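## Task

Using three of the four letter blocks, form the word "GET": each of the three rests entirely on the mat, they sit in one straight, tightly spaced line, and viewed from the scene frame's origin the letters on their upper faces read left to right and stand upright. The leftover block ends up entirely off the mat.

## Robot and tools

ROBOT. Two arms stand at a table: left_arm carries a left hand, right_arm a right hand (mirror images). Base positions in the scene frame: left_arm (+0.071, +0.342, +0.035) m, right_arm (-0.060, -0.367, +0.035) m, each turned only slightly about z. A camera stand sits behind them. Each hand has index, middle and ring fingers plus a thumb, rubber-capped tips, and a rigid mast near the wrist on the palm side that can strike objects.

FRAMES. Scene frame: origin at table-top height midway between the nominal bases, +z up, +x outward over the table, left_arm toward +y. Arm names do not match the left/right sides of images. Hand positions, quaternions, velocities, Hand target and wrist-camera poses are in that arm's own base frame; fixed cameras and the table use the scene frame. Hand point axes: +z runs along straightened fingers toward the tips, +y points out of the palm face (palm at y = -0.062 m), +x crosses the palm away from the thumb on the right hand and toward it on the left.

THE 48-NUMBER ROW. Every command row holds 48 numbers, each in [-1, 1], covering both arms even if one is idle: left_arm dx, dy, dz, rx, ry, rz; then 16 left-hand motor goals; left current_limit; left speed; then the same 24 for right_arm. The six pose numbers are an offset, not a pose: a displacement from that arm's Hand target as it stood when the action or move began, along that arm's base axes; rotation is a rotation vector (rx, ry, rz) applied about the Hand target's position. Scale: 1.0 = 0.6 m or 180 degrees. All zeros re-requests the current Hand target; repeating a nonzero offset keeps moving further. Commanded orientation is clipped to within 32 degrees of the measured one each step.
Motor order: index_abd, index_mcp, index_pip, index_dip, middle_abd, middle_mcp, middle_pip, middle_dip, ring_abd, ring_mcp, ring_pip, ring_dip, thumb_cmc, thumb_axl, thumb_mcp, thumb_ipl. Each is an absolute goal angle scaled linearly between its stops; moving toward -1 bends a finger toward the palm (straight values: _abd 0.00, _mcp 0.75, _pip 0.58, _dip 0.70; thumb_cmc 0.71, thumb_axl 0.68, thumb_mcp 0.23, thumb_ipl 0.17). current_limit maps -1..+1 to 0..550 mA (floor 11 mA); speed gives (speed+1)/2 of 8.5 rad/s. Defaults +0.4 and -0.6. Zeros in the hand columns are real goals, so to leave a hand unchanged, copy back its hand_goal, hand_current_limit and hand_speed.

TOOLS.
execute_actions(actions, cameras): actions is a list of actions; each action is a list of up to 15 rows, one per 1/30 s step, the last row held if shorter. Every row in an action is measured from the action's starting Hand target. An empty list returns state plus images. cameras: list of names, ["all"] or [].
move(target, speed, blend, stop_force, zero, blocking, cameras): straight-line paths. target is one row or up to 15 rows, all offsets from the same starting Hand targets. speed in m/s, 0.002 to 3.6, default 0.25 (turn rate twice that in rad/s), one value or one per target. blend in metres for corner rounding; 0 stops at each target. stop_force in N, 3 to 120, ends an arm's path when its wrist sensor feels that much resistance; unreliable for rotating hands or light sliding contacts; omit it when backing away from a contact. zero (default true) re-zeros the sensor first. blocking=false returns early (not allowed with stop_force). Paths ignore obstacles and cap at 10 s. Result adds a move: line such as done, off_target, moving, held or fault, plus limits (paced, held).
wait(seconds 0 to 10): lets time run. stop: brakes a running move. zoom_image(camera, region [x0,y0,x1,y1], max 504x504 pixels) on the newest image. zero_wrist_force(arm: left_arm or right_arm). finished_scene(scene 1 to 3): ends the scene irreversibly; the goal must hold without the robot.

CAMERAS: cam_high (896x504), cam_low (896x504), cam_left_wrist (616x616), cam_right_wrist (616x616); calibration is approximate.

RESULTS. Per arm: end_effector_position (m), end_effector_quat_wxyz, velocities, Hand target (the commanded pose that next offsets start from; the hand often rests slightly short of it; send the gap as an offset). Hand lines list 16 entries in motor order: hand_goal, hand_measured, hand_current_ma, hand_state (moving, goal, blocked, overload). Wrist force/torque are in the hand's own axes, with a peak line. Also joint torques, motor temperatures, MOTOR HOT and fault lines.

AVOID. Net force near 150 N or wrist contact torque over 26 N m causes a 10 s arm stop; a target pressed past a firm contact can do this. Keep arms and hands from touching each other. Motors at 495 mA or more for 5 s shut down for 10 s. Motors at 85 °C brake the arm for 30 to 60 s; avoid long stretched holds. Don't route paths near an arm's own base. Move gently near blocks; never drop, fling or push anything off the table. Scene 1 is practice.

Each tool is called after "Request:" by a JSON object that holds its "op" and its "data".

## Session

Request:
{"op": "execute_actions", "data": {"actions": [], "cameras": ["all"]}}

Request:
{"op": "zoom_image", "data": {"camera": "cam_high", "region": [230, 80, 680, 400]}}

Request:
{"op": "zoom_image", "data": {"camera": "cam_low", "region": [200, 200, 700, 300]}}

Scene clock: 0.00 s.
left_arm: end_effector_position=(+0.2437, +0.1068, +0.1659) hand_goal=(+0.000, +0.754, +0.576, +0.696, +0.000, +0.754, +0.576, +0.696, +0.000, +0.754, +0.576, +0.696, +0.714, +0.678, +0.226, +0.168) hand_measured=(+0.000, +0.754, +0.576, +0.696, +0.000, +0.754, +0.576, +0.696, +0.000, +0.754, +0.576, +0.696, +0.714, +0.678, +0.226, +0.168) hand_current_ma=(+0, +0, +0, +0, +0, +0, +0, +0, +0, +0, +0, +0, +0, +0, +0, +0) hand_state=(goal, goal, goal, goal, goal, goal, goal, goal, goal, goal, goal, goal, goal, goal, goal, goal) hand_current_limit=0.40 hand_speed=-0.60 end_effector_quat_wxyz=(-0.270, +0.680, +0.410, -0.545) | right_arm: end_effector_position=(+0.5010, +0.3356, +0.2244) hand_goal=(+0.000, +0.754, +0.576, +0.696, +0.000, +0.754, +0.576, +0.696, +0.000, +0.754, +0.576, +0.696, +0.714, +0.678, +0.226, +0.168) hand_measured=(+0.000, +0.754, +0.576, +0.696, +0.000, +0.754, +0.576, +0.696, +0.000, +0.754, +0.576, +0.696, +0.714, +0.678, +0.226, +0.168) hand_current_ma=(+0, +0, +0, +0, +0, +0, +0, +0, +0, +0, +0, +0, +0, +0, +0, +0) hand_state=(overload, goal, goal, goal, goal, goal, goal, goal, goal, goal, goal, goal, goal, goal, goal, goal) hand_current_limit=0.40 hand_speed=-0.60 end_effector_quat_wxyz=(-0.119, +0.785, +0.596, -0.118)
Joint positions: left_arm=[3.76 -1.732 -1.888 -2.361 2.086 0.721] | right_arm=[0.416 -1.261 1.443 -1.464 -1.395 0.663]
Joint velocities: within noise
Joint torques (N m): no reading
Motor temperatures (°C): left_arm=[25 27 22 33 29 37] | right_arm=[28 28 26 31 31 34]
Wrist force (N): no reading
Wrist torque (N m): no reading
Wrist force, peak (N): no reading
Hand target: left_arm +0.2437, +0.1068, +0.1659; -0.270, +0.680, +0.410, -0.545 | right_arm +0.5010, +0.3356, +0.2244; -0.119, +0.785, +0.596, -0.118
camera_calibration:
cam_left_wrist: T_world_to_cam=[[-0.226758, -0.291698, 0.929243, -0.0982343], [0.641703, 0.672983, 0.367847, -0.341797], [-0.732665, 0.67971, 0.0345793, 0.217], [0, 0, 0, 1]] pos_world=[0.356045, 0.0538717, 0.209509]
cam_right_wrist: T_world_to_cam=[[0.398136, -0.892017, -0.213994, 0.179228], [-0.319434, -0.353495, 0.879206, 0.0344659], [-0.859913, -0.281687, -0.425679, 0.751217], [0, 0, 0, 1]] pos_world=[0.585633, 0.383666, 0.327828]

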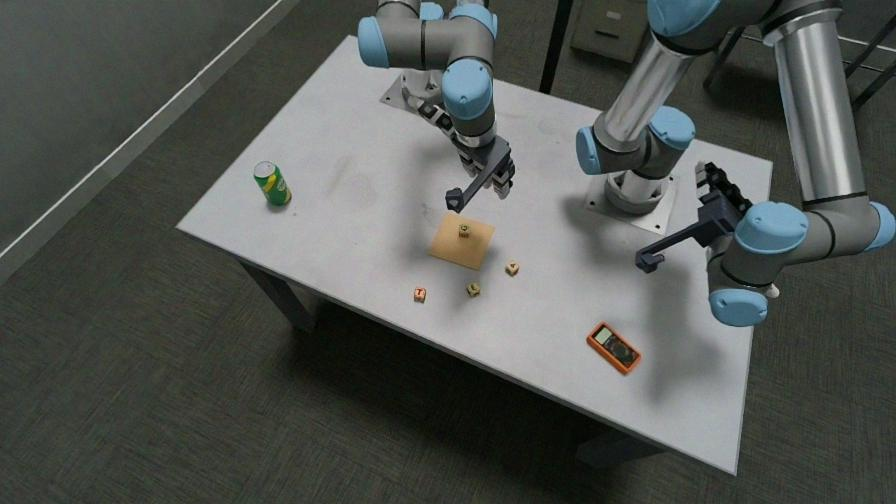

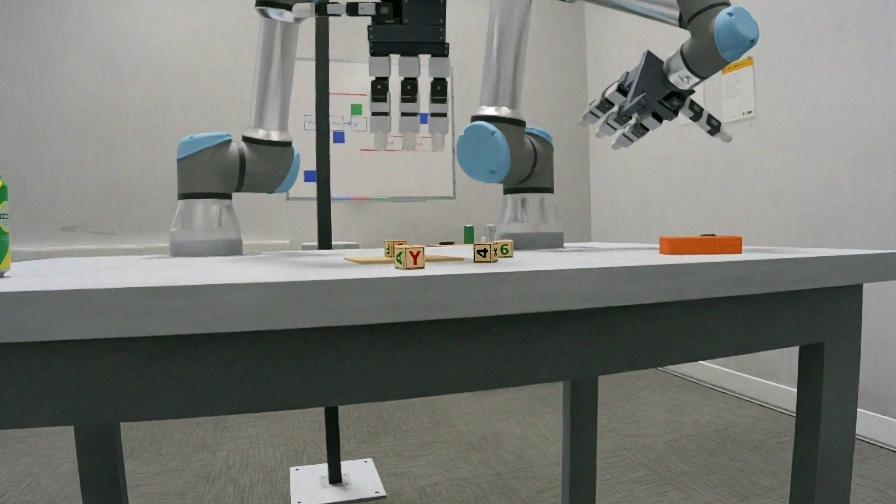

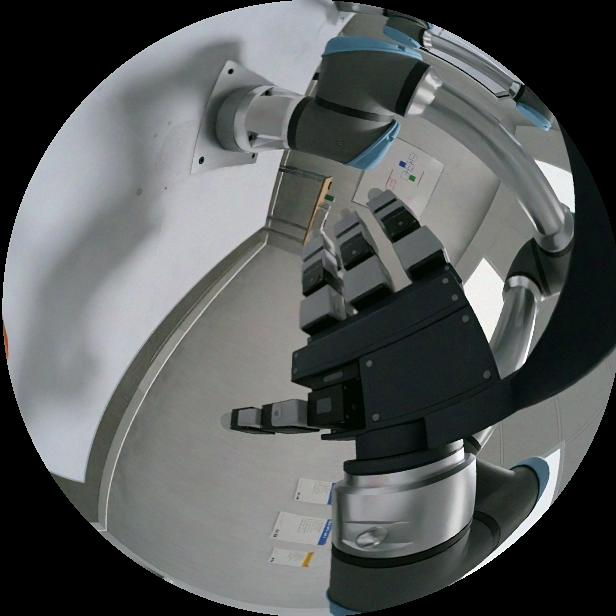

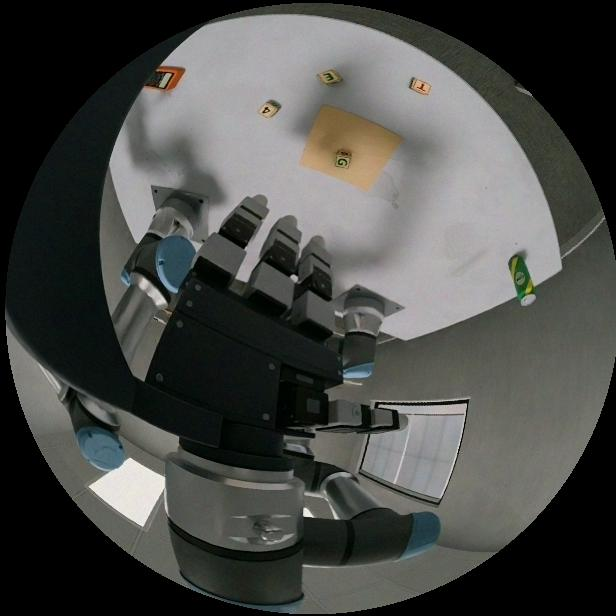

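Scaled by 1.120 from the camera's 896x504 image, which has a finer 1280x720 frame.

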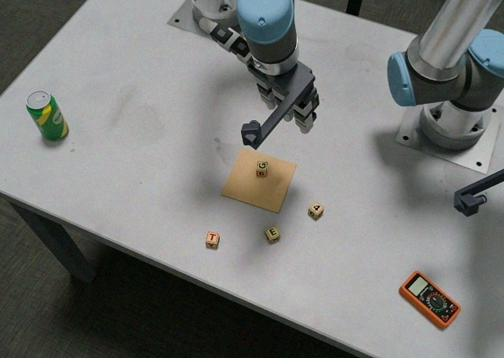

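Scaled by 1.008 from the camera's 896x504 image, which has a finer 1280x720 frame.

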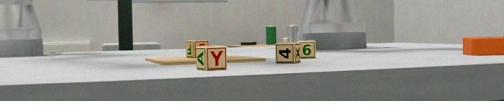

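Request:
{"op": "zoom_image", "data": {"camera": "cam_high", "region": [400, 195, 530, 310]}}

Request:
{"op": "zoom_image", "data": {"camera": "cam_low", "region": [370, 225, 530, 285]}}

Request:
{"op": "zoom_image", "data": {"camera": "cam_right_wrist", "region": [240, 50, 450, 200]}}

Scaled by 3.877 from the camera's 896x504 image, which has a finer 1280x720 frame.

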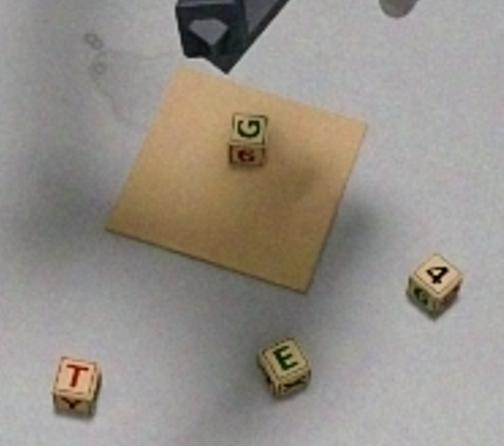

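Scaled by 3.150 from the camera's 896x504 image, which has a finer 1280x720 frame.

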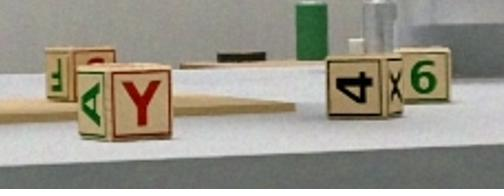

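Scaled by 2.400 from the camera's 616x616 image, which has a finer 880x880 frame.

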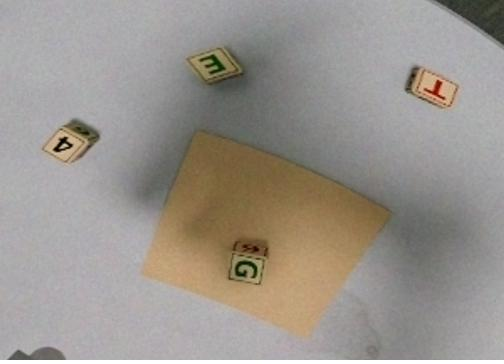

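Request:
{"op": "zoom_image", "data": {"camera": "cam_high", "region": [450, 215, 480, 245]}}

Request:
{"op": "zoom_image", "data": {"camera": "cam_high", "region": [405, 280, 435, 310]}}

Request:
{"op": "zoom_image", "data": {"camera": "cam_high", "region": [458, 275, 488, 305]}}

Request:
{"op": "zoom_image", "data": {"camera": "cam_high", "region": [497, 254, 527, 284]}}

Request:
{"op": "zoom_image", "data": {"camera": "cam_right_wrist", "region": [320, 135, 370, 185]}}

Scaled by 16.800 from the camera's 896x504 image, which has a finer 1280x720 frame.

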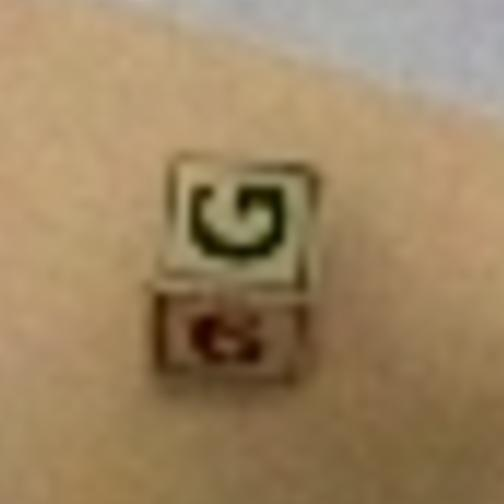

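Scaled by 16.800 from the camera's 896x504 image, which has a finer 1280x720 frame.

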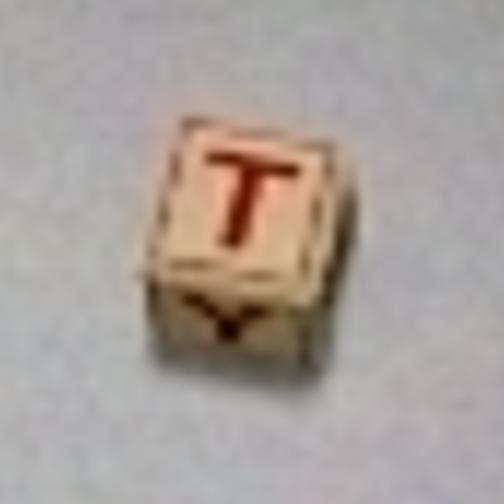

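Scaled by 16.800 from the camera's 896x504 image, which has a finer 1280x720 frame.

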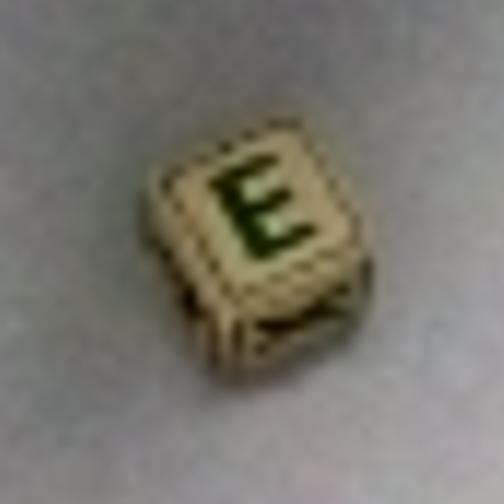

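Scaled by 16.800 from the camera's 896x504 image, which has a finer 1280x720 frame.

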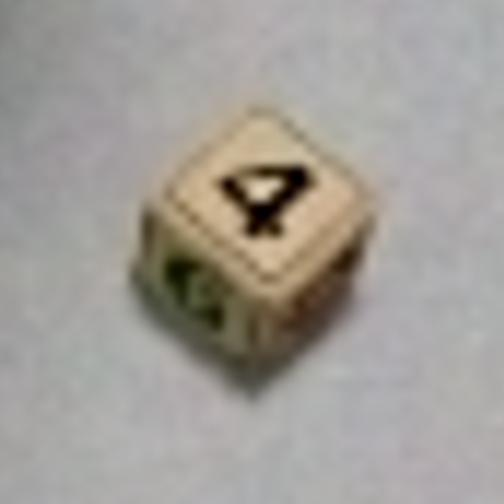

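Scaled by 10.080 from the camera's 616x616 image, which has a finer 880x880 frame.

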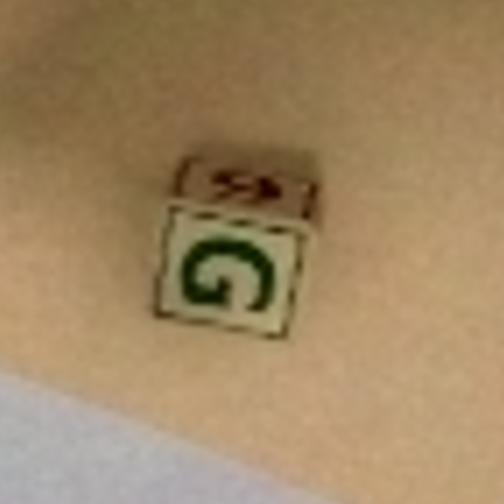

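Request:
{"op": "move", "data": {"target": [[0.0938,-0.178,0.1402,0,0,0,0.14,0.7534,0.5766,0.6957,-0.13,0.7534,0.5766,0.6957,0,-0.4795,-0.5912,0.1159,0.714,0.678,0.226,0.168,0.4,-0.85,-0.2017,-0.1427,0.2927,0,0,0,0,0.754,0.576,0.696,0,0.754,0.576,0.696,0,0.754,0.576,0.696,0.714,0.678,0.226,0.168,0.4,-0.6],[0.0938,-0.428,0.1402,-0.2242,-0.1209,-0.3047,0.14,0.7534,0.5766,0.6957,-0.13,0.7534,0.5766,0.6957,0,-0.4795,-0.5912,0.1159,0.714,0.678,0.226,0.168,0.4,-0.85,-0.1083,-0.7777,0.3260,0,0,-0.2778,0,0.754,0.576,0.696,0,0.754,0.576,0.696,0,0.754,0.576,0.696,0.714,0.678,0.226,0.168,0.4,-0.6]], "speed": [0.4,0.45], "blend": [0.05,0], "cameras": []}}

Request:
{"op": "move", "data": {"target": [-0.0593,-0.4015,-0.0833,-0.2242,-0.1209,-0.3047,0.14,0.7534,0.5766,0.6957,-0.13,0.7534,0.5766,0.6957,0,-0.4795,-0.5912,0.1159,0.714,0.678,0.226,0.168,0.4,-0.85,-0.4267,-0.4783,0,0,0,-0.2778,0,0.754,0.576,0.696,0,0.754,0.576,0.696,0,0.754,0.576,0.696,0.714,0.678,0.226,0.168,0.4,-0.6], "speed": 0.45, "cameras": ["cam_high","cam_left_wrist"]}}

Request:
{"op": "zoom_image", "data": {"camera": "cam_left_wrist", "region": [270, 150, 370, 250]}}

Scene clock: 206.50 s.
left_arm: end_effector_position=(+0.3000, -0.1500, +0.2500) hand_goal=(+0.140, +0.754, +0.576, +0.696, -0.130, +0.754, +0.576, +0.696, +0.000, -0.480, -0.592, +0.116, +0.714, +0.678, +0.226, +0.168) hand_measured=(+0.140, +0.748, +0.576, +0.696, -0.122, +0.748, +0.576, +0.696, +0.000, -0.466, -0.588, +0.120, +0.708, +0.678, +0.226, +0.168) hand_current_ma=(+0, -11, +0, +0, +12, -12, +1, +0, +0, +33, +8, +4, -9, -1, -1, +0) hand_state=(goal, goal, goal, goal, goal, goal, goal, goal, goal, goal, goal, goal, goal, goal, goal, goal) hand_current_limit=0.40 hand_speed=-0.85 end_effector_quat_wxyz=(-0.167, +0.921, -0.104, -0.336) | right_arm: end_effector_position=(+0.4360, -0.1310, +0.4200) hand_goal=(+0.000, +0.754, +0.576, +0.696, +0.000, +0.754, +0.576, +0.696, +0.000, +0.754, +0.576, +0.696, +0.714, +0.678, +0.226, +0.168) hand_measured=(+0.000, +0.752, +0.576, +0.696, +0.000, +0.752, +0.576, +0.696, +0.000, +0.750, +0.576, +0.696, +0.712, +0.678, +0.224, +0.168) hand_current_ma=(+0, -3, +1, +0, +0, -3, +1, +0, +0, -4, +1, +0, -1, -1, -3, +0) hand_state=(overload, goal, goal, goal, goal, goal, goal, goal, goal, goal, goal, goal, goal, goal, goal, goal) hand_current_limit=0.40 hand_speed=-0.60 end_effector_quat_wxyz=(-0.158, +0.964, +0.208, -0.056)
Joint positions: left_arm=[3.09 -1.544 -1.786 -2.081 1.924 1.614] | right_arm=[-0.521 -1.605 1.332 -0.999 -1.414 0.6]
Joint torques (N m): left_arm=[-10.52 35.91 11.17 1.98 -0.9 2.33] | right_arm=[-12.72 -10.48 -32.19 -0.41 2.52 2.28]
Wrist force (N): left_arm=[-0.6 -1.3 1.1] | right_arm=[-0.3 -0.3 0.0]
Wrist torque (N m): left_arm=[-0.16 0.04 -0.17] | right_arm=[-0.07 0.07 -0.14]
Wrist force, peak (N): left_arm=[-0.4 -1.5 1.2] | right_arm=[-0.1 -2.0 -0.9]
Hand target: left_arm +0.3000, -0.1500, +0.2500; -0.167, +0.921, -0.104, -0.336 | right_arm +0.4360, -0.1310, +0.4200; -0.158, +0.964, +0.208, -0.056
Off the commanded pose: left_arm 0.000 m, 0 deg | right_arm 0.000 m, 0 deg.
move: done
No camera images: "cameras" was empty.

Scene clock: 208.57 s.
left_arm: end_effector_position=(+0.2644, -0.3909, +0.2000) hand_goal=(+0.140, +0.754, +0.576, +0.696, -0.130, +0.754, +0.576, +0.696, +0.000, -0.480, -0.592, +0.116, +0.714, +0.678, +0.226, +0.168) hand_measured=(+0.140, +0.750, +0.576, +0.696, -0.126, +0.750, +0.576, +0.696, +0.000, -0.466, -0.588, +0.118, +0.712, +0.678, +0.224, +0.168) hand_current_ma=(+0, -8, +0, +0, +6, -9, +1, +0, +0, +33, +6, +4, -4, -1, -4, +0) hand_state=(goal, goal, goal, goal, goal, goal, goal, goal, goal, goal, goal, goal, goal, goal, goal, goal) hand_current_limit=0.40 hand_speed=-0.85 end_effector_quat_wxyz=(+0.000, +0.816, -0.578, +0.000) | right_arm: end_effector_position=(+0.1800, -0.4179, +0.4200) hand_goal=(+0.000, +0.754, +0.576, +0.696, +0.000, +0.754, +0.576, +0.696, +0.000, +0.754, +0.576, +0.696, +0.714, +0.678, +0.226, +0.168) hand_measured=(+0.000, +0.752, +0.576, +0.696, +0.000, +0.750, +0.576, +0.696, +0.000, +0.750, +0.576, +0.696, +0.712, +0.678, +0.224, +0.168) hand_current_ma=(+0, -3, +1, +0, +0, -4, +1, +0, +0, -4, +1, +0, -1, -1, -3, +0) hand_state=(overload, goal, goal, goal, goal, goal, goal, goal, goal, goal, goal, goal, goal, goal, goal, goal) hand_current_limit=0.40 hand_speed=-0.60 end_effector_quat_wxyz=(-0.167, +0.961, -0.218, +0.016)
Joint positions: left_arm=[2.631 -1.575 -1.98 -1.156 1.572 2.293] | right_arm=[-1.393 -1.605 1.333 -0.999 -1.413 0.6]
Joint torques (N m): left_arm=[-10.98 7.31 11.63 3.51 -1.35 2.18] | right_arm=[-12.15 -11.41 -30.42 -0.4 2.53 2.48]
Wrist force (N): left_arm=[-2.2 -1.5 1.7] | right_arm=[-0.2 -0.2 0.1]
Wrist torque (N m): left_arm=[-0.18 0.28 -0.22] | right_arm=[-0.07 0.04 -0.13]
Wrist force, peak (N): left_arm=[-2.3 -1.4 1.7] | right_arm=[-0.4 1.2 -0.5]
Hand target: left_arm +0.2644, -0.3909, +0.2000; +0.000, +0.816, -0.578, +0.000 | right_arm +0.1800, -0.4180, +0.4200; -0.167, +0.961, -0.218, +0.016
Off the commanded pose: left_arm 0.000 m, 0 deg | right_arm 0.000 m, 0 deg.
move: done
camera_calibration:
cam_left_wrist: T_world_to_cam=[[0.379468, 0.925205, 0.000336264, 0.230806], [0.593564, -0.243726, 0.766993, -0.458205], [0.709708, -0.29085, -0.641655, -0.0562209], [0, 0, 0, 1]] pos_world=[0.224291, -0.341571, 0.315288]
Images, in order (width x height): cam_high 896x504, cam_left_wrist 616x616.

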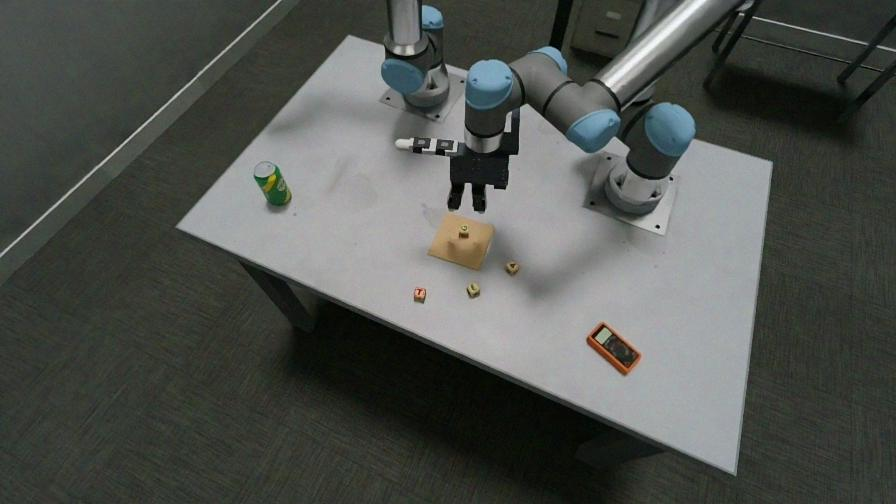

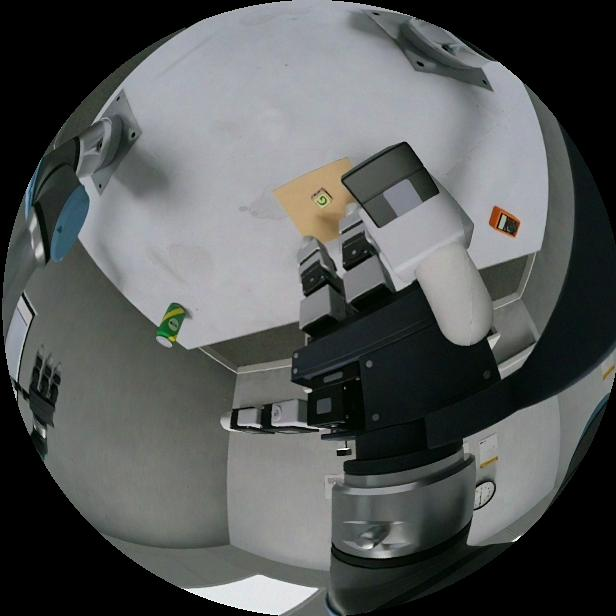

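Scaled by 5.040 from the camera's 616x616 image, which has a finer 880x880 frame.

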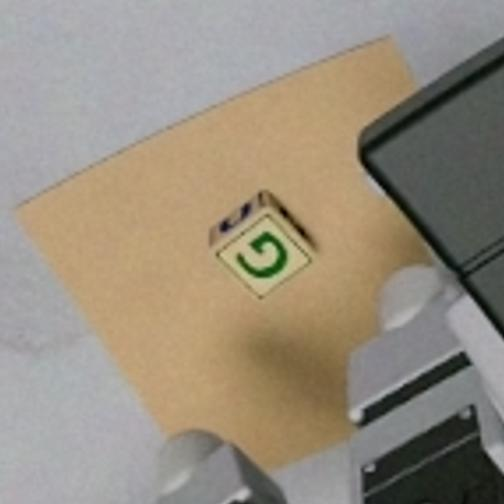

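Request:
{"op": "zoom_image", "data": {"camera": "cam_left_wrist", "region": [305, 182, 340, 217]}}

Scaled by 14.400 from the camera's 616x616 image, which has a finer 880x880 frame.

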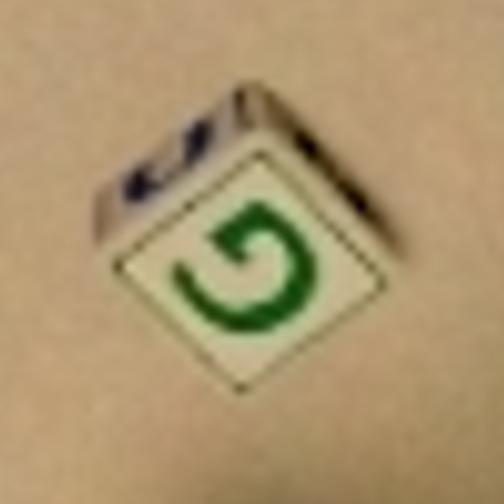

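Request:
{"op": "move", "data": {"target": [[-0.0043,-0.0103,-0.06,0,0,0,0.14,0.7534,0.5766,0.6957,-0.13,0.7534,0.5766,0.6957,0,-0.4795,-0.5912,0.1159,0.714,0.678,0.226,0.168,0.4,-0.85,0,0,0,0,0,0,0,0.754,0.576,0.696,0,0.754,0.576,0.696,0,0.754,0.576,0.696,0.714,0.678,0.226,0.168,0.4,-0.6],[-0.0043,-0.0103,-0.1708,0,0,0,0.14,0.7534,0.5766,0.6957,-0.13,0.7534,0.5766,0.6957,0,-0.4795,-0.5912,0.1159,0.714,0.678,0.226,0.168,0.4,-0.85,0,0,0,0,0,0,0,0.754,0.576,0.696,0,0.754,0.576,0.696,0,0.754,0.576,0.696,0.714,0.678,0.226,0.168,0.4,-0.6],[-0.0043,-0.0103,-0.1708,0,0,0,-0.12,0.7534,0.5766,0.6957,0.12,0.7534,0.5766,0.6957,0,-0.4795,-0.5912,0.1159,0.714,0.678,0.226,0.168,0.4,-0.85,0,0,0,0,0,0,0,0.754,0.576,0.696,0,0.754,0.576,0.696,0,0.754,0.576,0.696,0.714,0.678,0.226,0.168,0.4,-0.6],[-0.0043,-0.0103,-0.0833,0,0,0,-0.12,0.7534,0.5766,0.6957,0.12,0.7534,0.5766,0.6957,0,-0.4795,-0.5912,0.1159,0.714,0.678,0.226,0.168,0.4,-0.85,0,0,0,0,0,0,0,0.754,0.576,0.696,0,0.754,0.576,0.696,0,0.754,0.576,0.696,0.714,0.678,0.226,0.168,0.4,-0.6]], "speed": [0.12,0.12,0.12,0.15], "blend": [0.01,0,0,0], "cameras": ["cam_left_wrist","cam_low"]}}

Request:
{"op": "zoom_image", "data": {"camera": "cam_left_wrist", "region": [270, 150, 370, 250]}}

Request:
{"op": "zoom_image", "data": {"camera": "cam_low", "region": [330, 140, 480, 280]}}

Scene clock: 305.73 s.
left_arm: end_effector_position=(+0.2618, -0.3971, +0.1500) hand_goal=(-0.120, +0.754, +0.576, +0.696, +0.120, +0.754, +0.576, +0.696, +0.000, -0.480, -0.592, +0.116, +0.714, +0.678, +0.226, +0.168) hand_measured=(+0.002, +0.750, +0.576, +0.696, +0.008, +0.750, +0.576, +0.696, +0.000, -0.466, -0.588, +0.118, +0.712, +0.678, +0.224, +0.168) hand_current_ma=(+385, -7, +0, +0, -351, -8, +1, +0, +0, +33, +6, +4, -4, -1, -5, +0) hand_state=(blocked, goal, goal, goal, blocked, goal, goal, goal, goal, goal, goal, goal, goal, goal, goal, goal) hand_current_limit=0.40 hand_speed=-0.85 end_effector_quat_wxyz=(+0.000, +0.816, -0.578, +0.000) | right_arm: end_effector_position=(+0.1800, -0.4180, +0.4200) hand_goal=(+0.000, +0.754, +0.576, +0.696, +0.000, +0.754, +0.576, +0.696, +0.000, +0.754, +0.576, +0.696, +0.714, +0.678, +0.226, +0.168) hand_measured=(+0.000, +0.752, +0.576, +0.696, +0.000, +0.750, +0.576, +0.696, +0.000, +0.750, +0.576, +0.696, +0.712, +0.678, +0.224, +0.168) hand_current_ma=(+0, -3, +1, +0, +0, -4, +1, +0, +0, -4, +1, +0, -1, -1, -3, +0) hand_state=(overload, goal, goal, goal, goal, goal, goal, goal, goal, goal, goal, goal, goal, goal, goal, goal) hand_current_limit=0.40 hand_speed=-0.60 end_effector_quat_wxyz=(-0.167, +0.961, -0.218, +0.016)
Joint positions: left_arm=[2.617 -1.643 -2.054 -1.015 1.571 2.279] | right_arm=[-1.393 -1.605 1.333 -0.999 -1.413 0.6]
Joint torques (N m): left_arm=[10.22 38.48 28.16 0.73 1.17 2.2] | right_arm=[-12.22 -11.11 -31.97 -0.48 2.61 2.36]
Wrist force (N): left_arm=[-2.1 -1.4 1.5] | right_arm=[-0.4 -0.3 0.0]
Wrist torque (N m): left_arm=[-0.16 0.26 -0.12] | right_arm=[-0.07 0.07 -0.15]
Wrist force, peak (N): left_arm=[-2.4 -1.2 2.5] | right_arm=[-0.3 -0.5 0.2]
Hand target: left_arm +0.2618, -0.3971, +0.1500; +0.000, +0.816, -0.578, +0.000 | right_arm +0.1800, -0.4180, +0.4200; -0.167, +0.961, -0.218, +0.016
Off the commanded pose: left_arm 0.000 m, 0 deg | right_arm 0.000 m, 0 deg.
move: done
camera_calibration:
cam_left_wrist: T_world_to_cam=[[0.379597, 0.925152, 0.00021453, 0.237532], [0.593477, -0.243686, 0.767074, -0.419811], [0.709712, -0.291051, -0.641559, -0.088359], [0, 0, 0, 1]] pos_world=[0.221691, -0.347772, 0.265288]
Images, in order (width x height): cam_low 896x504, cam_left_wrist 616x616.

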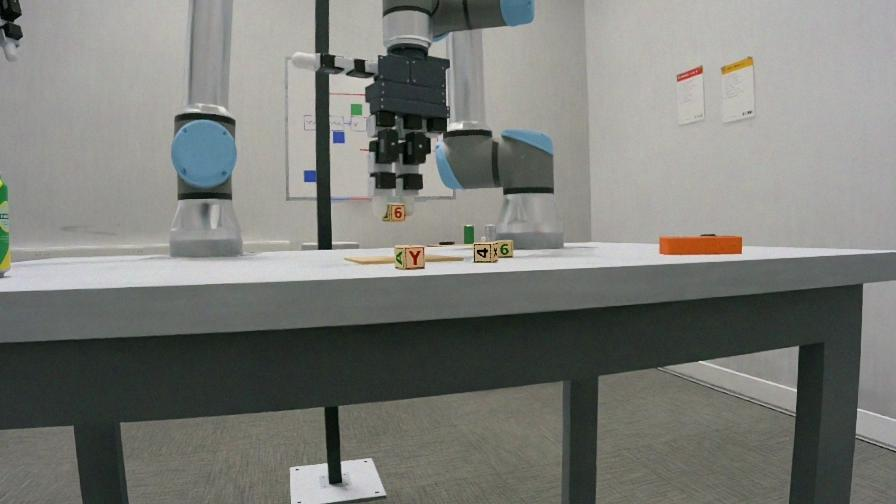

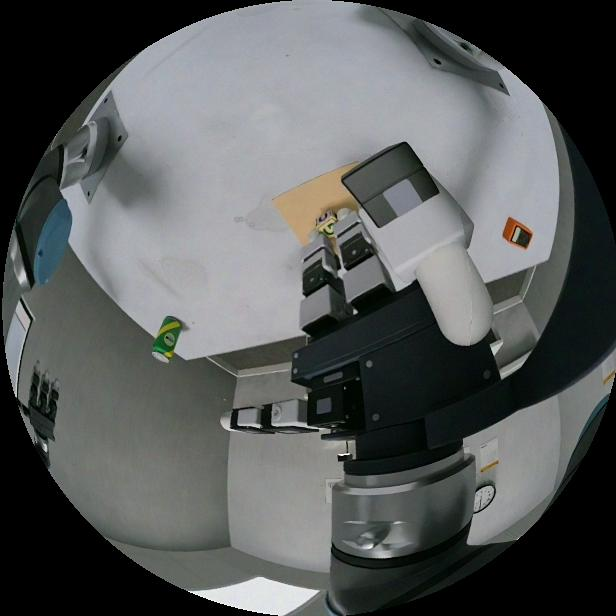

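Scaled by 5.040 from the camera's 616x616 image, which has a finer 880x880 frame.

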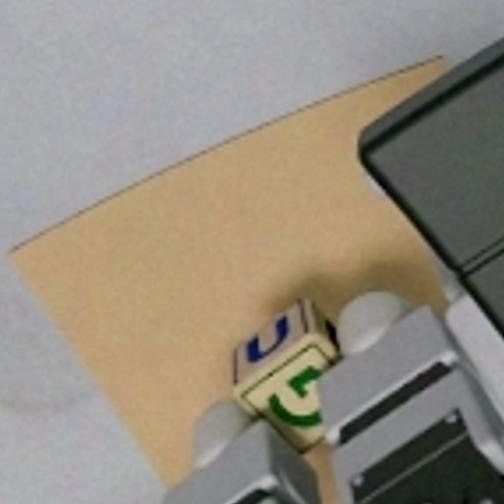

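Scaled by 3.360 from the camera's 896x504 image, which has a finer 1280x720 frame.

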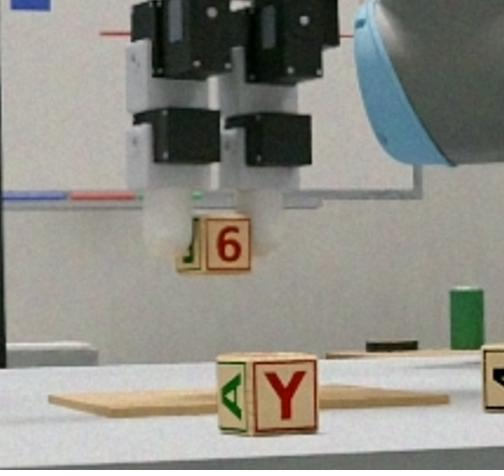

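Request:
{"op": "move", "data": {"target": [[0.1575,-0.0382,0,0,0,0.4006,-0.12,0.7534,0.5766,0.6957,0.12,0.7534,0.5766,0.6957,0,-0.4795,-0.5912,0.1159,0.714,0.678,0.226,0.168,0.4,-0.85,0,0,0,0,0,0,0,0.754,0.576,0.696,0,0.754,0.576,0.696,0,0.754,0.576,0.696,0.714,0.678,0.226,0.168,0.4,-0.6],[0.1575,-0.0382,-0.0633,0,0,0.4006,-0.12,0.7534,0.5766,0.6957,0.12,0.7534,0.5766,0.6957,0,-0.4795,-0.5912,0.1159,0.714,0.678,0.226,0.168,0.4,-0.85,0,0,0,0,0,0,0,0.754,0.576,0.696,0,0.754,0.576,0.696,0,0.754,0.576,0.696,0.714,0.678,0.226,0.168,0.4,-0.6],[0.1575,-0.0382,-0.0867,0,0,0.4006,-0.12,0.7534,0.5766,0.6957,0.12,0.7534,0.5766,0.6957,0,-0.4795,-0.5912,0.1159,0.714,0.678,0.226,0.168,0.4,-0.85,0,0,0,0,0,0,0,0.754,0.576,0.696,0,0.754,0.576,0.696,0,0.754,0.576,0.696,0.714,0.678,0.226,0.168,0.4,-0.6],[0.1575,-0.0382,-0.0867,0,0,0.4006,0.1,0.7534,0.5766,0.6957,-0.1,0.7534,0.5766,0.6957,0,-0.4795,-0.5912,0.1159,0.714,0.678,0.226,0.168,0.4,-0.9,0,0,0,0,0,0,0,0.754,0.576,0.696,0,0.754,0.576,0.696,0,0.754,0.576,0.696,0.714,0.678,0.226,0.168,0.4,-0.6],[0.1575,-0.0382,0.0667,0,0,0.4006,0.1,0.7534,0.5766,0.6957,-0.1,0.7534,0.5766,0.6957,0,-0.4795,-0.5912,0.1159,0.714,0.678,0.226,0.168,0.4,-0.9,0,0,0,0,0,0,0,0.754,0.576,0.696,0,0.754,0.576,0.696,0,0.754,0.576,0.696,0.714,0.678,0.226,0.168,0.4,-0.6]], "speed": [0.5,0.1,0.04,0.1,0.15], "blend": [0,0.003,0,0,0], "cameras": ["cam_left_wrist"]}}

Request:
{"op": "zoom_image", "data": {"camera": "cam_left_wrist", "region": [290, 160, 370, 240]}}

Scene clock: 334.00 s.
left_arm: end_effector_position=(+0.3563, -0.4200, +0.1900) hand_goal=(+0.100, +0.754, +0.576, +0.696, -0.100, +0.754, +0.576, +0.696, +0.000, -0.480, -0.592, +0.116, +0.714, +0.678, +0.226, +0.168) hand_measured=(+0.096, +0.750, +0.576, +0.696, -0.096, +0.750, +0.576, +0.696, +0.000, -0.466, -0.588, +0.118, +0.712, +0.678, +0.224, +0.168) hand_current_ma=(-5, -5, +0, +0, +5, -8, +1, +0, +0, +33, +6, +4, -3, -1, -5, +0) hand_state=(goal, goal, goal, goal, goal, goal, goal, goal, goal, goal, goal, goal, goal, goal, goal, goal) hand_current_limit=0.40 hand_speed=-0.90 end_effector_quat_wxyz=(+0.000, +1.000, +0.013, +0.000) | right_arm: end_effector_position=(+0.1800, -0.4180, +0.4200) hand_goal=(+0.000, +0.754, +0.576, +0.696, +0.000, +0.754, +0.576, +0.696, +0.000, +0.754, +0.576, +0.696, +0.714, +0.678, +0.226, +0.168) hand_measured=(+0.000, +0.752, +0.576, +0.696, +0.000, +0.750, +0.576, +0.696, +0.000, +0.750, +0.576, +0.696, +0.712, +0.678, +0.224, +0.168) hand_current_ma=(+0, -3, +1, +0, +0, -4, +1, +0, +0, -4, +1, +0, -1, -1, -3, +0) hand_state=(overload, goal, goal, goal, goal, goal, goal, goal, goal, goal, goal, goal, goal, goal, goal, goal) hand_current_limit=0.40 hand_speed=-0.60 end_effector_quat_wxyz=(-0.167, +0.961, -0.218, +0.016)
Joint positions: left_arm=[2.636 -1.567 -2.016 -1.129 1.572 1.04] | right_arm=[-1.393 -1.605 1.333 -0.999 -1.413 0.6]
Joint torques (N m): left_arm=[10.57 36.03 29.01 0.75 1.35 2.15] | right_arm=[-11.91 -10.8 -31.3 -0.58 2.61 2.24]
Wrist force (N): left_arm=[-2.1 -1.3 1.5] | right_arm=[-0.4 -0.4 0.1]
Wrist torque (N m): left_arm=[-0.12 0.27 -0.13] | right_arm=[-0.09 0.07 -0.15]
Wrist force, peak (N): left_arm=[-2.6 -1.6 2.7] | right_arm=[-0.2 -0.5 0.3]
Hand target: left_arm +0.3563, -0.4200, +0.1901; +0.000, +1.000, +0.013, +0.000 | right_arm +0.1800, -0.4180, +0.4200; -0.167, +0.961, -0.218, +0.016
Off the commanded pose: left_arm 0.000 m, 0 deg | right_arm 0.000 m, 0 deg.
move: done
camera_calibration:
cam_left_wrist: T_world_to_cam=[[-0.763795, 0.645459, 0.000291112, 0.512712], [0.414275, 0.48988, 0.767069, -0.140228], [0.494969, 0.586004, -0.641565, 0.308421], [0, 0, 0, 1]] pos_world=[0.29704, -0.442975, 0.305288]
Images, in order (width x height): cam_left_wrist 616x616.

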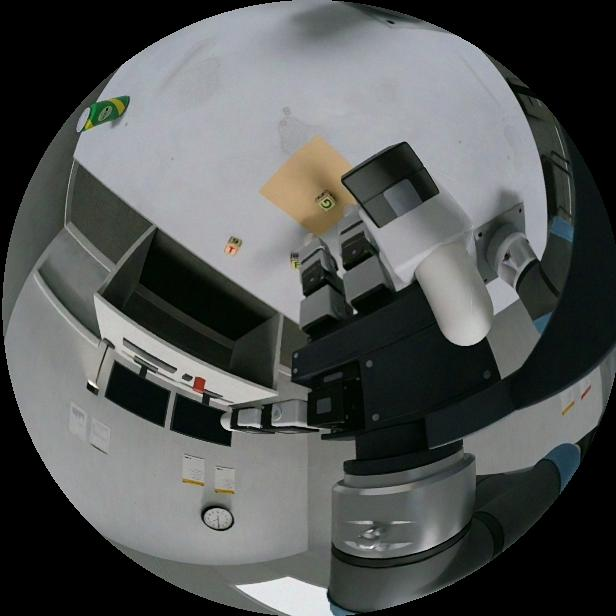

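Scaled by 6.300 from the camera's 616x616 image, which has a finer 880x880 frame.

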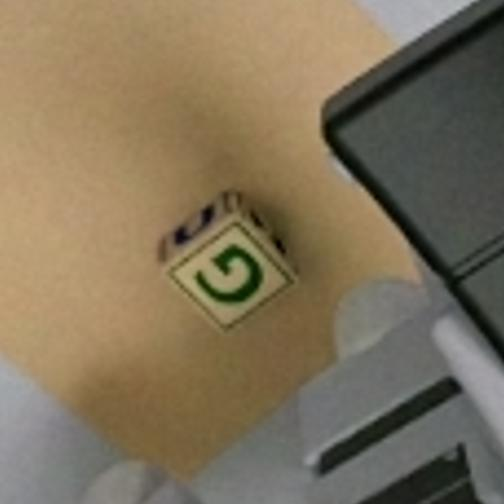

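Request:
{"op": "move", "data": {"target": [0.095,0.3105,0,0,0,-0.7206,0.14,0.7534,0.5766,0.6957,-0.13,0.7534,0.5766,0.6957,0,-0.4795,-0.5912,0.1159,0.714,0.678,0.226,0.168,0.4,-0.85,0,0,0,0,0,0,0,0.754,0.576,0.696,0,0.754,0.576,0.696,0,0.754,0.576,0.696,0.714,0.678,0.226,0.168,0.4,-0.6], "speed": 0.6, "cameras": ["cam_left_wrist"]}}

Request:
{"op": "zoom_image", "data": {"camera": "cam_left_wrist", "region": [305, 182, 340, 217]}}

Scene clock: 346.27 s.
left_arm: end_effector_position=(+0.4133, -0.2337, +0.1901) hand_goal=(+0.140, +0.754, +0.576, +0.696, -0.130, +0.754, +0.576, +0.696, +0.000, -0.480, -0.592, +0.116, +0.714, +0.678, +0.226, +0.168) hand_measured=(+0.136, +0.750, +0.576, +0.696, -0.126, +0.750, +0.576, +0.696, +0.000, -0.466, -0.588, +0.118, +0.712, +0.678, +0.224, +0.168) hand_current_ma=(-6, -5, +0, +0, +5, -8, +1, +0, +0, +33, +5, +4, -2, -1, -5, +0) hand_state=(goal, goal, goal, goal, goal, goal, goal, goal, goal, goal, goal, goal, goal, goal, goal, goal) hand_current_limit=0.40 hand_speed=-0.85 end_effector_quat_wxyz=(+0.000, -0.436, +0.900, +0.000) | right_arm: end_effector_position=(+0.1800, -0.4180, +0.4200) hand_goal=(+0.000, +0.754, +0.576, +0.696, +0.000, +0.754, +0.576, +0.696, +0.000, +0.754, +0.576, +0.696, +0.714, +0.678, +0.226, +0.168) hand_measured=(+0.000, +0.752, +0.576, +0.696, +0.000, +0.750, +0.576, +0.696, +0.000, +0.750, +0.576, +0.696, +0.712, +0.678, +0.224, +0.168) hand_current_ma=(+0, -3, +1, +0, +0, -4, +1, +0, +0, -4, +1, +0, -1, -1, -3, +0) hand_state=(overload, goal, goal, goal, goal, goal, goal, goal, goal, goal, goal, goal, goal, goal, goal, goal) hand_current_limit=0.40 hand_speed=-0.60 end_effector_quat_wxyz=(-0.167, +0.961, -0.218, +0.016)
Joint positions: left_arm=[2.883 -1.779 -1.779 -1.153 1.571 3.551] | right_arm=[-1.393 -1.605 1.333 -0.999 -1.413 0.6]
Joint torques (N m): left_arm=[10.73 46.59 10.57 0.51 -1.34 2.26] | right_arm=[-11.99 -11.15 -31.6 -0.38 2.49 2.15]
Wrist force (N): left_arm=[-2.5 -1.6 1.8] | right_arm=[-0.3 -0.2 0.1]
Wrist torque (N m): left_arm=[-0.21 0.33 -0.23] | right_arm=[-0.07 0.05 -0.14]
Wrist force, peak (N): left_arm=[-2.3 -1.8 1.9] | right_arm=[-0.3 -0.5 0.1]
Hand target: left_arm +0.4133, -0.2337, +0.1901; +0.000, -0.436, +0.900, +0.000 | right_arm +0.1800, -0.4180, +0.4200; -0.167, +0.961, -0.218, +0.016
Off the commanded pose: left_arm 0.000 m, 0 deg | right_arm 0.000 m, 0 deg.
move: done
camera_calibration:
cam_left_wrist: T_world_to_cam=[[0.984504, 0.175361, 0.000294279, -0.396485], [0.112289, -0.631695, 0.767042, -0.392425], [0.134695, -0.755123, -0.641597, 0.0064917], [0, 0, 0, 1]] pos_world=[0.433532, -0.173463, 0.305288]
Images, in order (width x height): cam_left_wrist 616x616.

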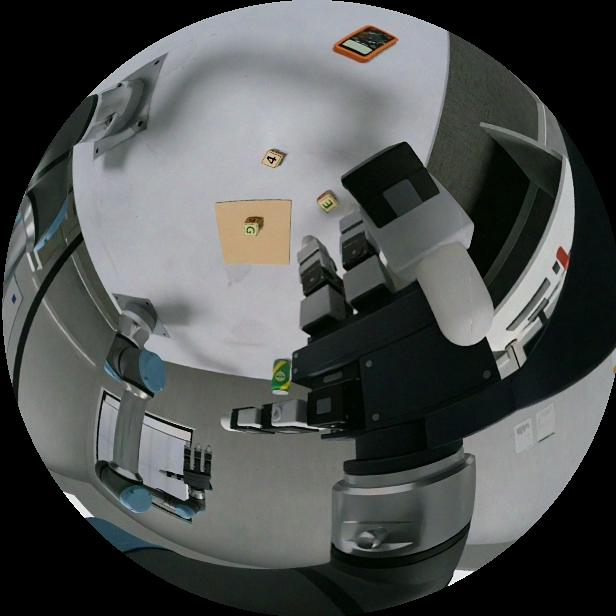

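Scaled by 14.400 from the camera's 616x616 image, which has a finer 880x880 frame.

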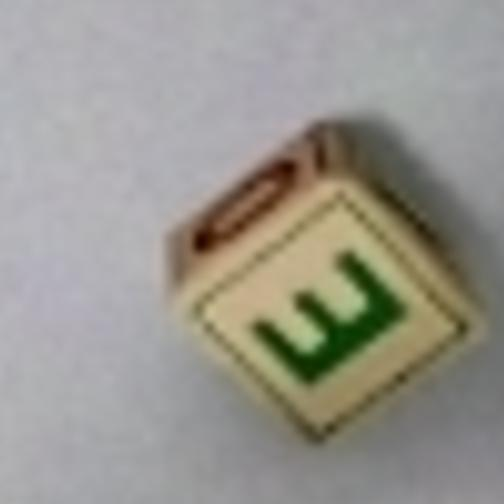

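Request:
{"op": "move", "data": {"target": [[0.0040,-0.0050,-0.06,0,0,0,0.14,0.7534,0.5766,0.6957,-0.13,0.7534,0.5766,0.6957,0,-0.4795,-0.5912,0.1159,0.714,0.678,0.226,0.168,0.4,-0.85,0,0,0,0,0,0,0,0.754,0.576,0.696,0,0.754,0.576,0.696,0,0.754,0.576,0.696,0.714,0.678,0.226,0.168,0.4,-0.6],[0.0040,-0.0050,-0.1618,0,0,0,0.14,0.7534,0.5766,0.6957,-0.13,0.7534,0.5766,0.6957,0,-0.4795,-0.5912,0.1159,0.714,0.678,0.226,0.168,0.4,-0.85,0,0,0,0,0,0,0,0.754,0.576,0.696,0,0.754,0.576,0.696,0,0.754,0.576,0.696,0.714,0.678,0.226,0.168,0.4,-0.6],[0.0040,-0.0050,-0.1618,0,0,0,-0.12,0.7534,0.5766,0.6957,0.12,0.7534,0.5766,0.6957,0,-0.4795,-0.5912,0.1159,0.714,0.678,0.226,0.168,0.4,-0.85,0,0,0,0,0,0,0,0.754,0.576,0.696,0,0.754,0.576,0.696,0,0.754,0.576,0.696,0.714,0.678,0.226,0.168,0.4,-0.6],[0.0040,-0.0050,-0.0668,0,0,0,-0.12,0.7534,0.5766,0.6957,0.12,0.7534,0.5766,0.6957,0,-0.4795,-0.5912,0.1159,0.714,0.678,0.226,0.168,0.4,-0.85,0,0,0,0,0,0,0,0.754,0.576,0.696,0,0.754,0.576,0.696,0,0.754,0.576,0.696,0.714,0.678,0.226,0.168,0.4,-0.6]], "speed": [0.12,0.12,0.12,0.15], "blend": [0.01,0,0,0], "cameras": []}}

Request:
{"op": "move", "data": {"target": [[-0.0977,-0.3538,0,0,0,0.7206,-0.12,0.7534,0.5766,0.6957,0.12,0.7534,0.5766,0.6957,0,-0.4795,-0.5912,0.1159,0.714,0.678,0.226,0.168,0.4,-0.85,0,0,0,0,0,0,0,0.754,0.576,0.696,0,0.754,0.576,0.696,0,0.754,0.576,0.696,0.714,0.678,0.226,0.168,0.4,-0.6],[-0.0977,-0.3538,-0.0583,0,0,0.7206,-0.12,0.7534,0.5766,0.6957,0.12,0.7534,0.5766,0.6957,0,-0.4795,-0.5912,0.1159,0.714,0.678,0.226,0.168,0.4,-0.85,0,0,0,0,0,0,0,0.754,0.576,0.696,0,0.754,0.576,0.696,0,0.754,0.576,0.696,0.714,0.678,0.226,0.168,0.4,-0.6]], "speed": [0.6,0.1], "cameras": ["cam_high","cam_low","cam_left_wrist"]}}

Request:
{"op": "zoom_image", "data": {"camera": "cam_left_wrist", "region": [290, 160, 370, 240]}}

Request:
{"op": "zoom_image", "data": {"camera": "cam_low", "region": [340, 190, 480, 280]}}

Scene clock: 397.00 s.
left_arm: end_effector_position=(+0.4157, -0.2368, +0.1499) hand_goal=(-0.120, +0.754, +0.576, +0.696, +0.120, +0.754, +0.576, +0.696, +0.000, -0.480, -0.592, +0.116, +0.714, +0.678, +0.226, +0.168) hand_measured=(+0.002, +0.750, +0.576, +0.696, +0.008, +0.750, +0.576, +0.696, +0.000, -0.466, -0.588, +0.118, +0.712, +0.678, +0.224, +0.168) hand_current_ma=(+385, -5, +0, +0, -351, -8, +1, +0, +0, +33, +5, +4, -2, -1, -5, +0) hand_state=(blocked, goal, goal, goal, blocked, goal, goal, goal, goal, goal, goal, goal, goal, goal, goal, goal) hand_current_limit=0.40 hand_speed=-0.85 end_effector_quat_wxyz=(+0.000, -0.436, +0.900, +0.000) | right_arm: end_effector_position=(+0.1800, -0.4180, +0.4200) hand_goal=(+0.000, +0.754, +0.576, +0.696, +0.000, +0.754, +0.576, +0.696, +0.000, +0.754, +0.576, +0.696, +0.714, +0.678, +0.226, +0.168) hand_measured=(+0.000, +0.752, +0.576, +0.696, +0.000, +0.750, +0.576, +0.696, +0.000, +0.750, +0.576, +0.696, +0.712, +0.678, +0.224, +0.168) hand_current_ma=(+0, -3, +1, +0, +0, -4, +1, +0, +0, -4, +1, +0, -1, -1, -3, +0) hand_state=(overload, goal, goal, goal, goal, goal, goal, goal, goal, goal, goal, goal, goal, goal, goal, goal) hand_current_limit=0.40 hand_speed=-0.60 end_effector_quat_wxyz=(-0.167, +0.961, -0.218, +0.016)
Joint positions: left_arm=[2.879 -1.83 -1.828 -1.053 1.57 3.547] | right_arm=[-1.393 -1.605 1.333 -0.999 -1.413 0.6]
Joint torques (N m): left_arm=[8.03 47.55 27.45 0.32 0.06 1.51] | right_arm=[-11.91 -11.02 -32.17 -0.6 2.47 1.92]
Wrist force (N): left_arm=[-2.2 -1.6 1.5] | right_arm=[-0.3 -0.1 0.0]
Wrist torque (N m): left_arm=[-0.17 0.28 -0.08] | right_arm=[-0.03 0.06 -0.14]
Wrist force, peak (N): left_arm=[-2.4 -1.7 2.5] | right_arm=[-0.3 -0.5 0.2]
Hand target: left_arm +0.4157, -0.2367, +0.1500; +0.000, -0.436, +0.900, +0.000 | right_arm +0.1800, -0.4180, +0.4200; -0.167, +0.961, -0.218, +0.016
Off the commanded pose: left_arm 0.000 m, 0 deg | right_arm 0.000 m, 0 deg.
move: done
No camera images: "cameras" was empty.

Scene clock: 400.37 s.
left_arm: end_effector_position=(+0.3571, -0.4490, +0.1151) hand_goal=(-0.120, +0.754, +0.576, +0.696, +0.120, +0.754, +0.576, +0.696, +0.000, -0.480, -0.592, +0.116, +0.714, +0.678, +0.226, +0.168) hand_measured=(+0.002, +0.752, +0.576, +0.696, +0.008, +0.750, +0.576, +0.696, +0.000, -0.466, -0.588, +0.118, +0.712, +0.678, +0.224, +0.168) hand_current_ma=(+385, -4, +0, +0, -351, -7, +1, +0, +0, +33, +5, +4, -2, -1, -5, +0) hand_state=(blocked, goal, goal, goal, blocked, goal, goal, goal, goal, goal, goal, goal, goal, goal, goal, goal) hand_current_limit=0.40 hand_speed=-0.85 end_effector_quat_wxyz=(+0.000, +1.000, +0.013, +0.000) | right_arm: end_effector_position=(+0.1800, -0.4180, +0.4200) hand_goal=(+0.000, +0.754, +0.576, +0.696, +0.000, +0.754, +0.576, +0.696, +0.000, +0.754, +0.576, +0.696, +0.714, +0.678, +0.226, +0.168) hand_measured=(+0.000, +0.752, +0.576, +0.696, +0.000, +0.750, +0.576, +0.696, +0.000, +0.750, +0.576, +0.696, +0.712, +0.678, +0.224, +0.168) hand_current_ma=(+0, -3, +1, +0, +0, -4, +1, +0, +0, -4, +1, +0, -1, -1, -3, +0) hand_state=(overload, goal, goal, goal, goal, goal, goal, goal, goal, goal, goal, goal, goal, goal, goal, goal) hand_current_limit=0.40 hand_speed=-0.60 end_effector_quat_wxyz=(-0.167, +0.961, -0.218, +0.016)
Joint positions: left_arm=[2.583 -1.721 -2.072 -0.919 1.572 0.987] | right_arm=[-1.393 -1.605 1.333 -0.999 -1.413 0.6]
Joint torques (N m): left_arm=[-10.42 11.85 8.76 3.86 -0.73 -2.51] | right_arm=[-11.31 -10.98 -31.82 -0.56 2.44 1.87]
Wrist force (N): left_arm=[-2.2 -1.1 1.4] | right_arm=[-0.2 -0.3 0.1]
Wrist torque (N m): left_arm=[-0.10 0.28 -0.11] | right_arm=[-0.07 0.04 -0.12]
Wrist force, peak (N): left_arm=[-2.3 -1.2 2.4] | right_arm=[-0.3 -0.6 0.2]
Hand target: left_arm +0.3571, -0.4490, +0.1150; +0.000, +1.000, +0.013, +0.000 | right_arm +0.1800, -0.4180, +0.4200; -0.167, +0.961, -0.218, +0.016
Off the commanded pose: left_arm 0.000 m, 0 deg | right_arm 0.000 m, 0 deg.
move: done
camera_calibration:
cam_left_wrist: T_world_to_cam=[[-0.763827, 0.645421, 0.000233674, 0.532068], [0.414217, 0.489929, 0.767069, -0.0687825], [0.494968, 0.586004, -0.641565, 0.276903], [0, 0, 0, 1]] pos_world=[0.29784, -0.471976, 0.230288]
Images, in order (width x height): cam_high 896x504, cam_low 896x504, cam_left_wrist 616x616.

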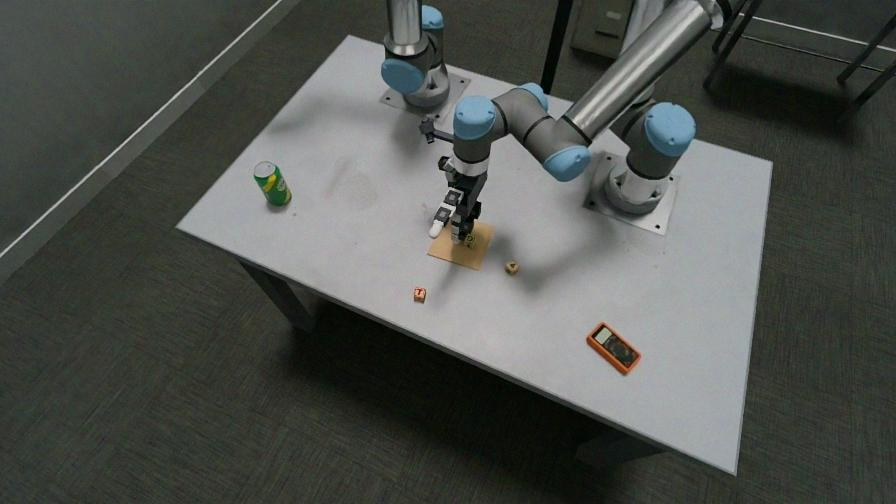

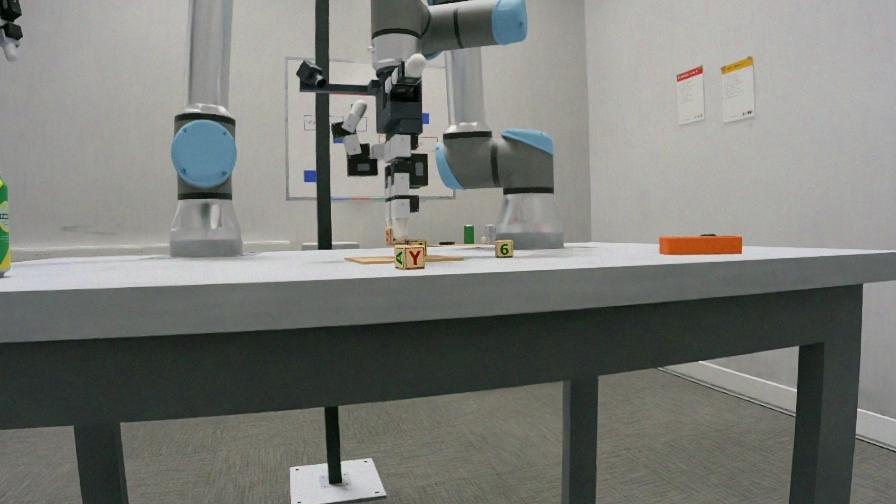

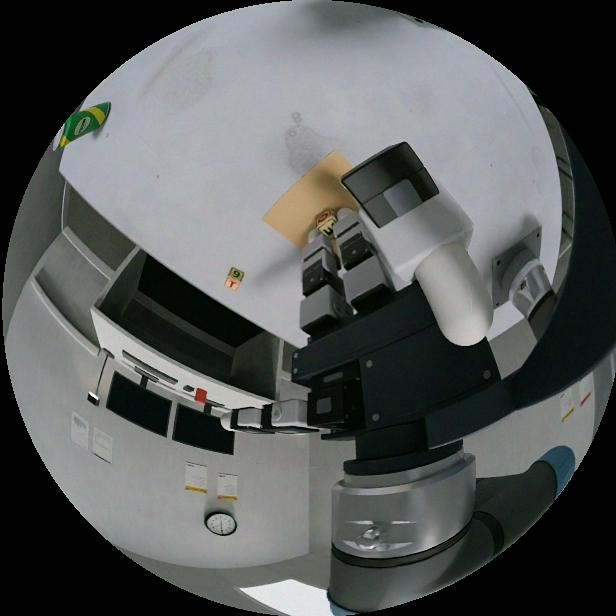

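Scaled by 6.300 from the camera's 616x616 image, which has a finer 880x880 frame.

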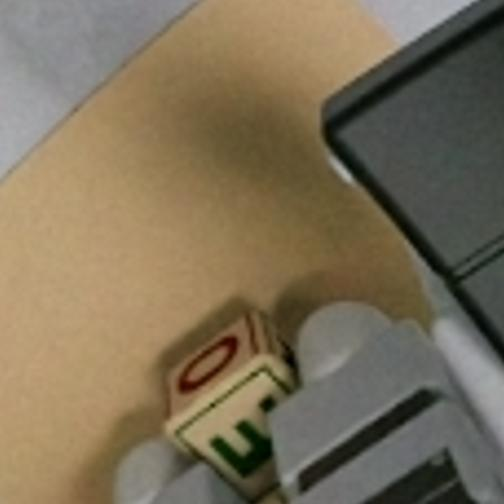

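Scaled by 3.600 from the camera's 896x504 image, which has a finer 1280x720 frame.

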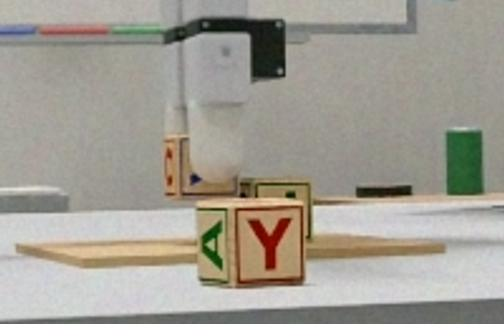

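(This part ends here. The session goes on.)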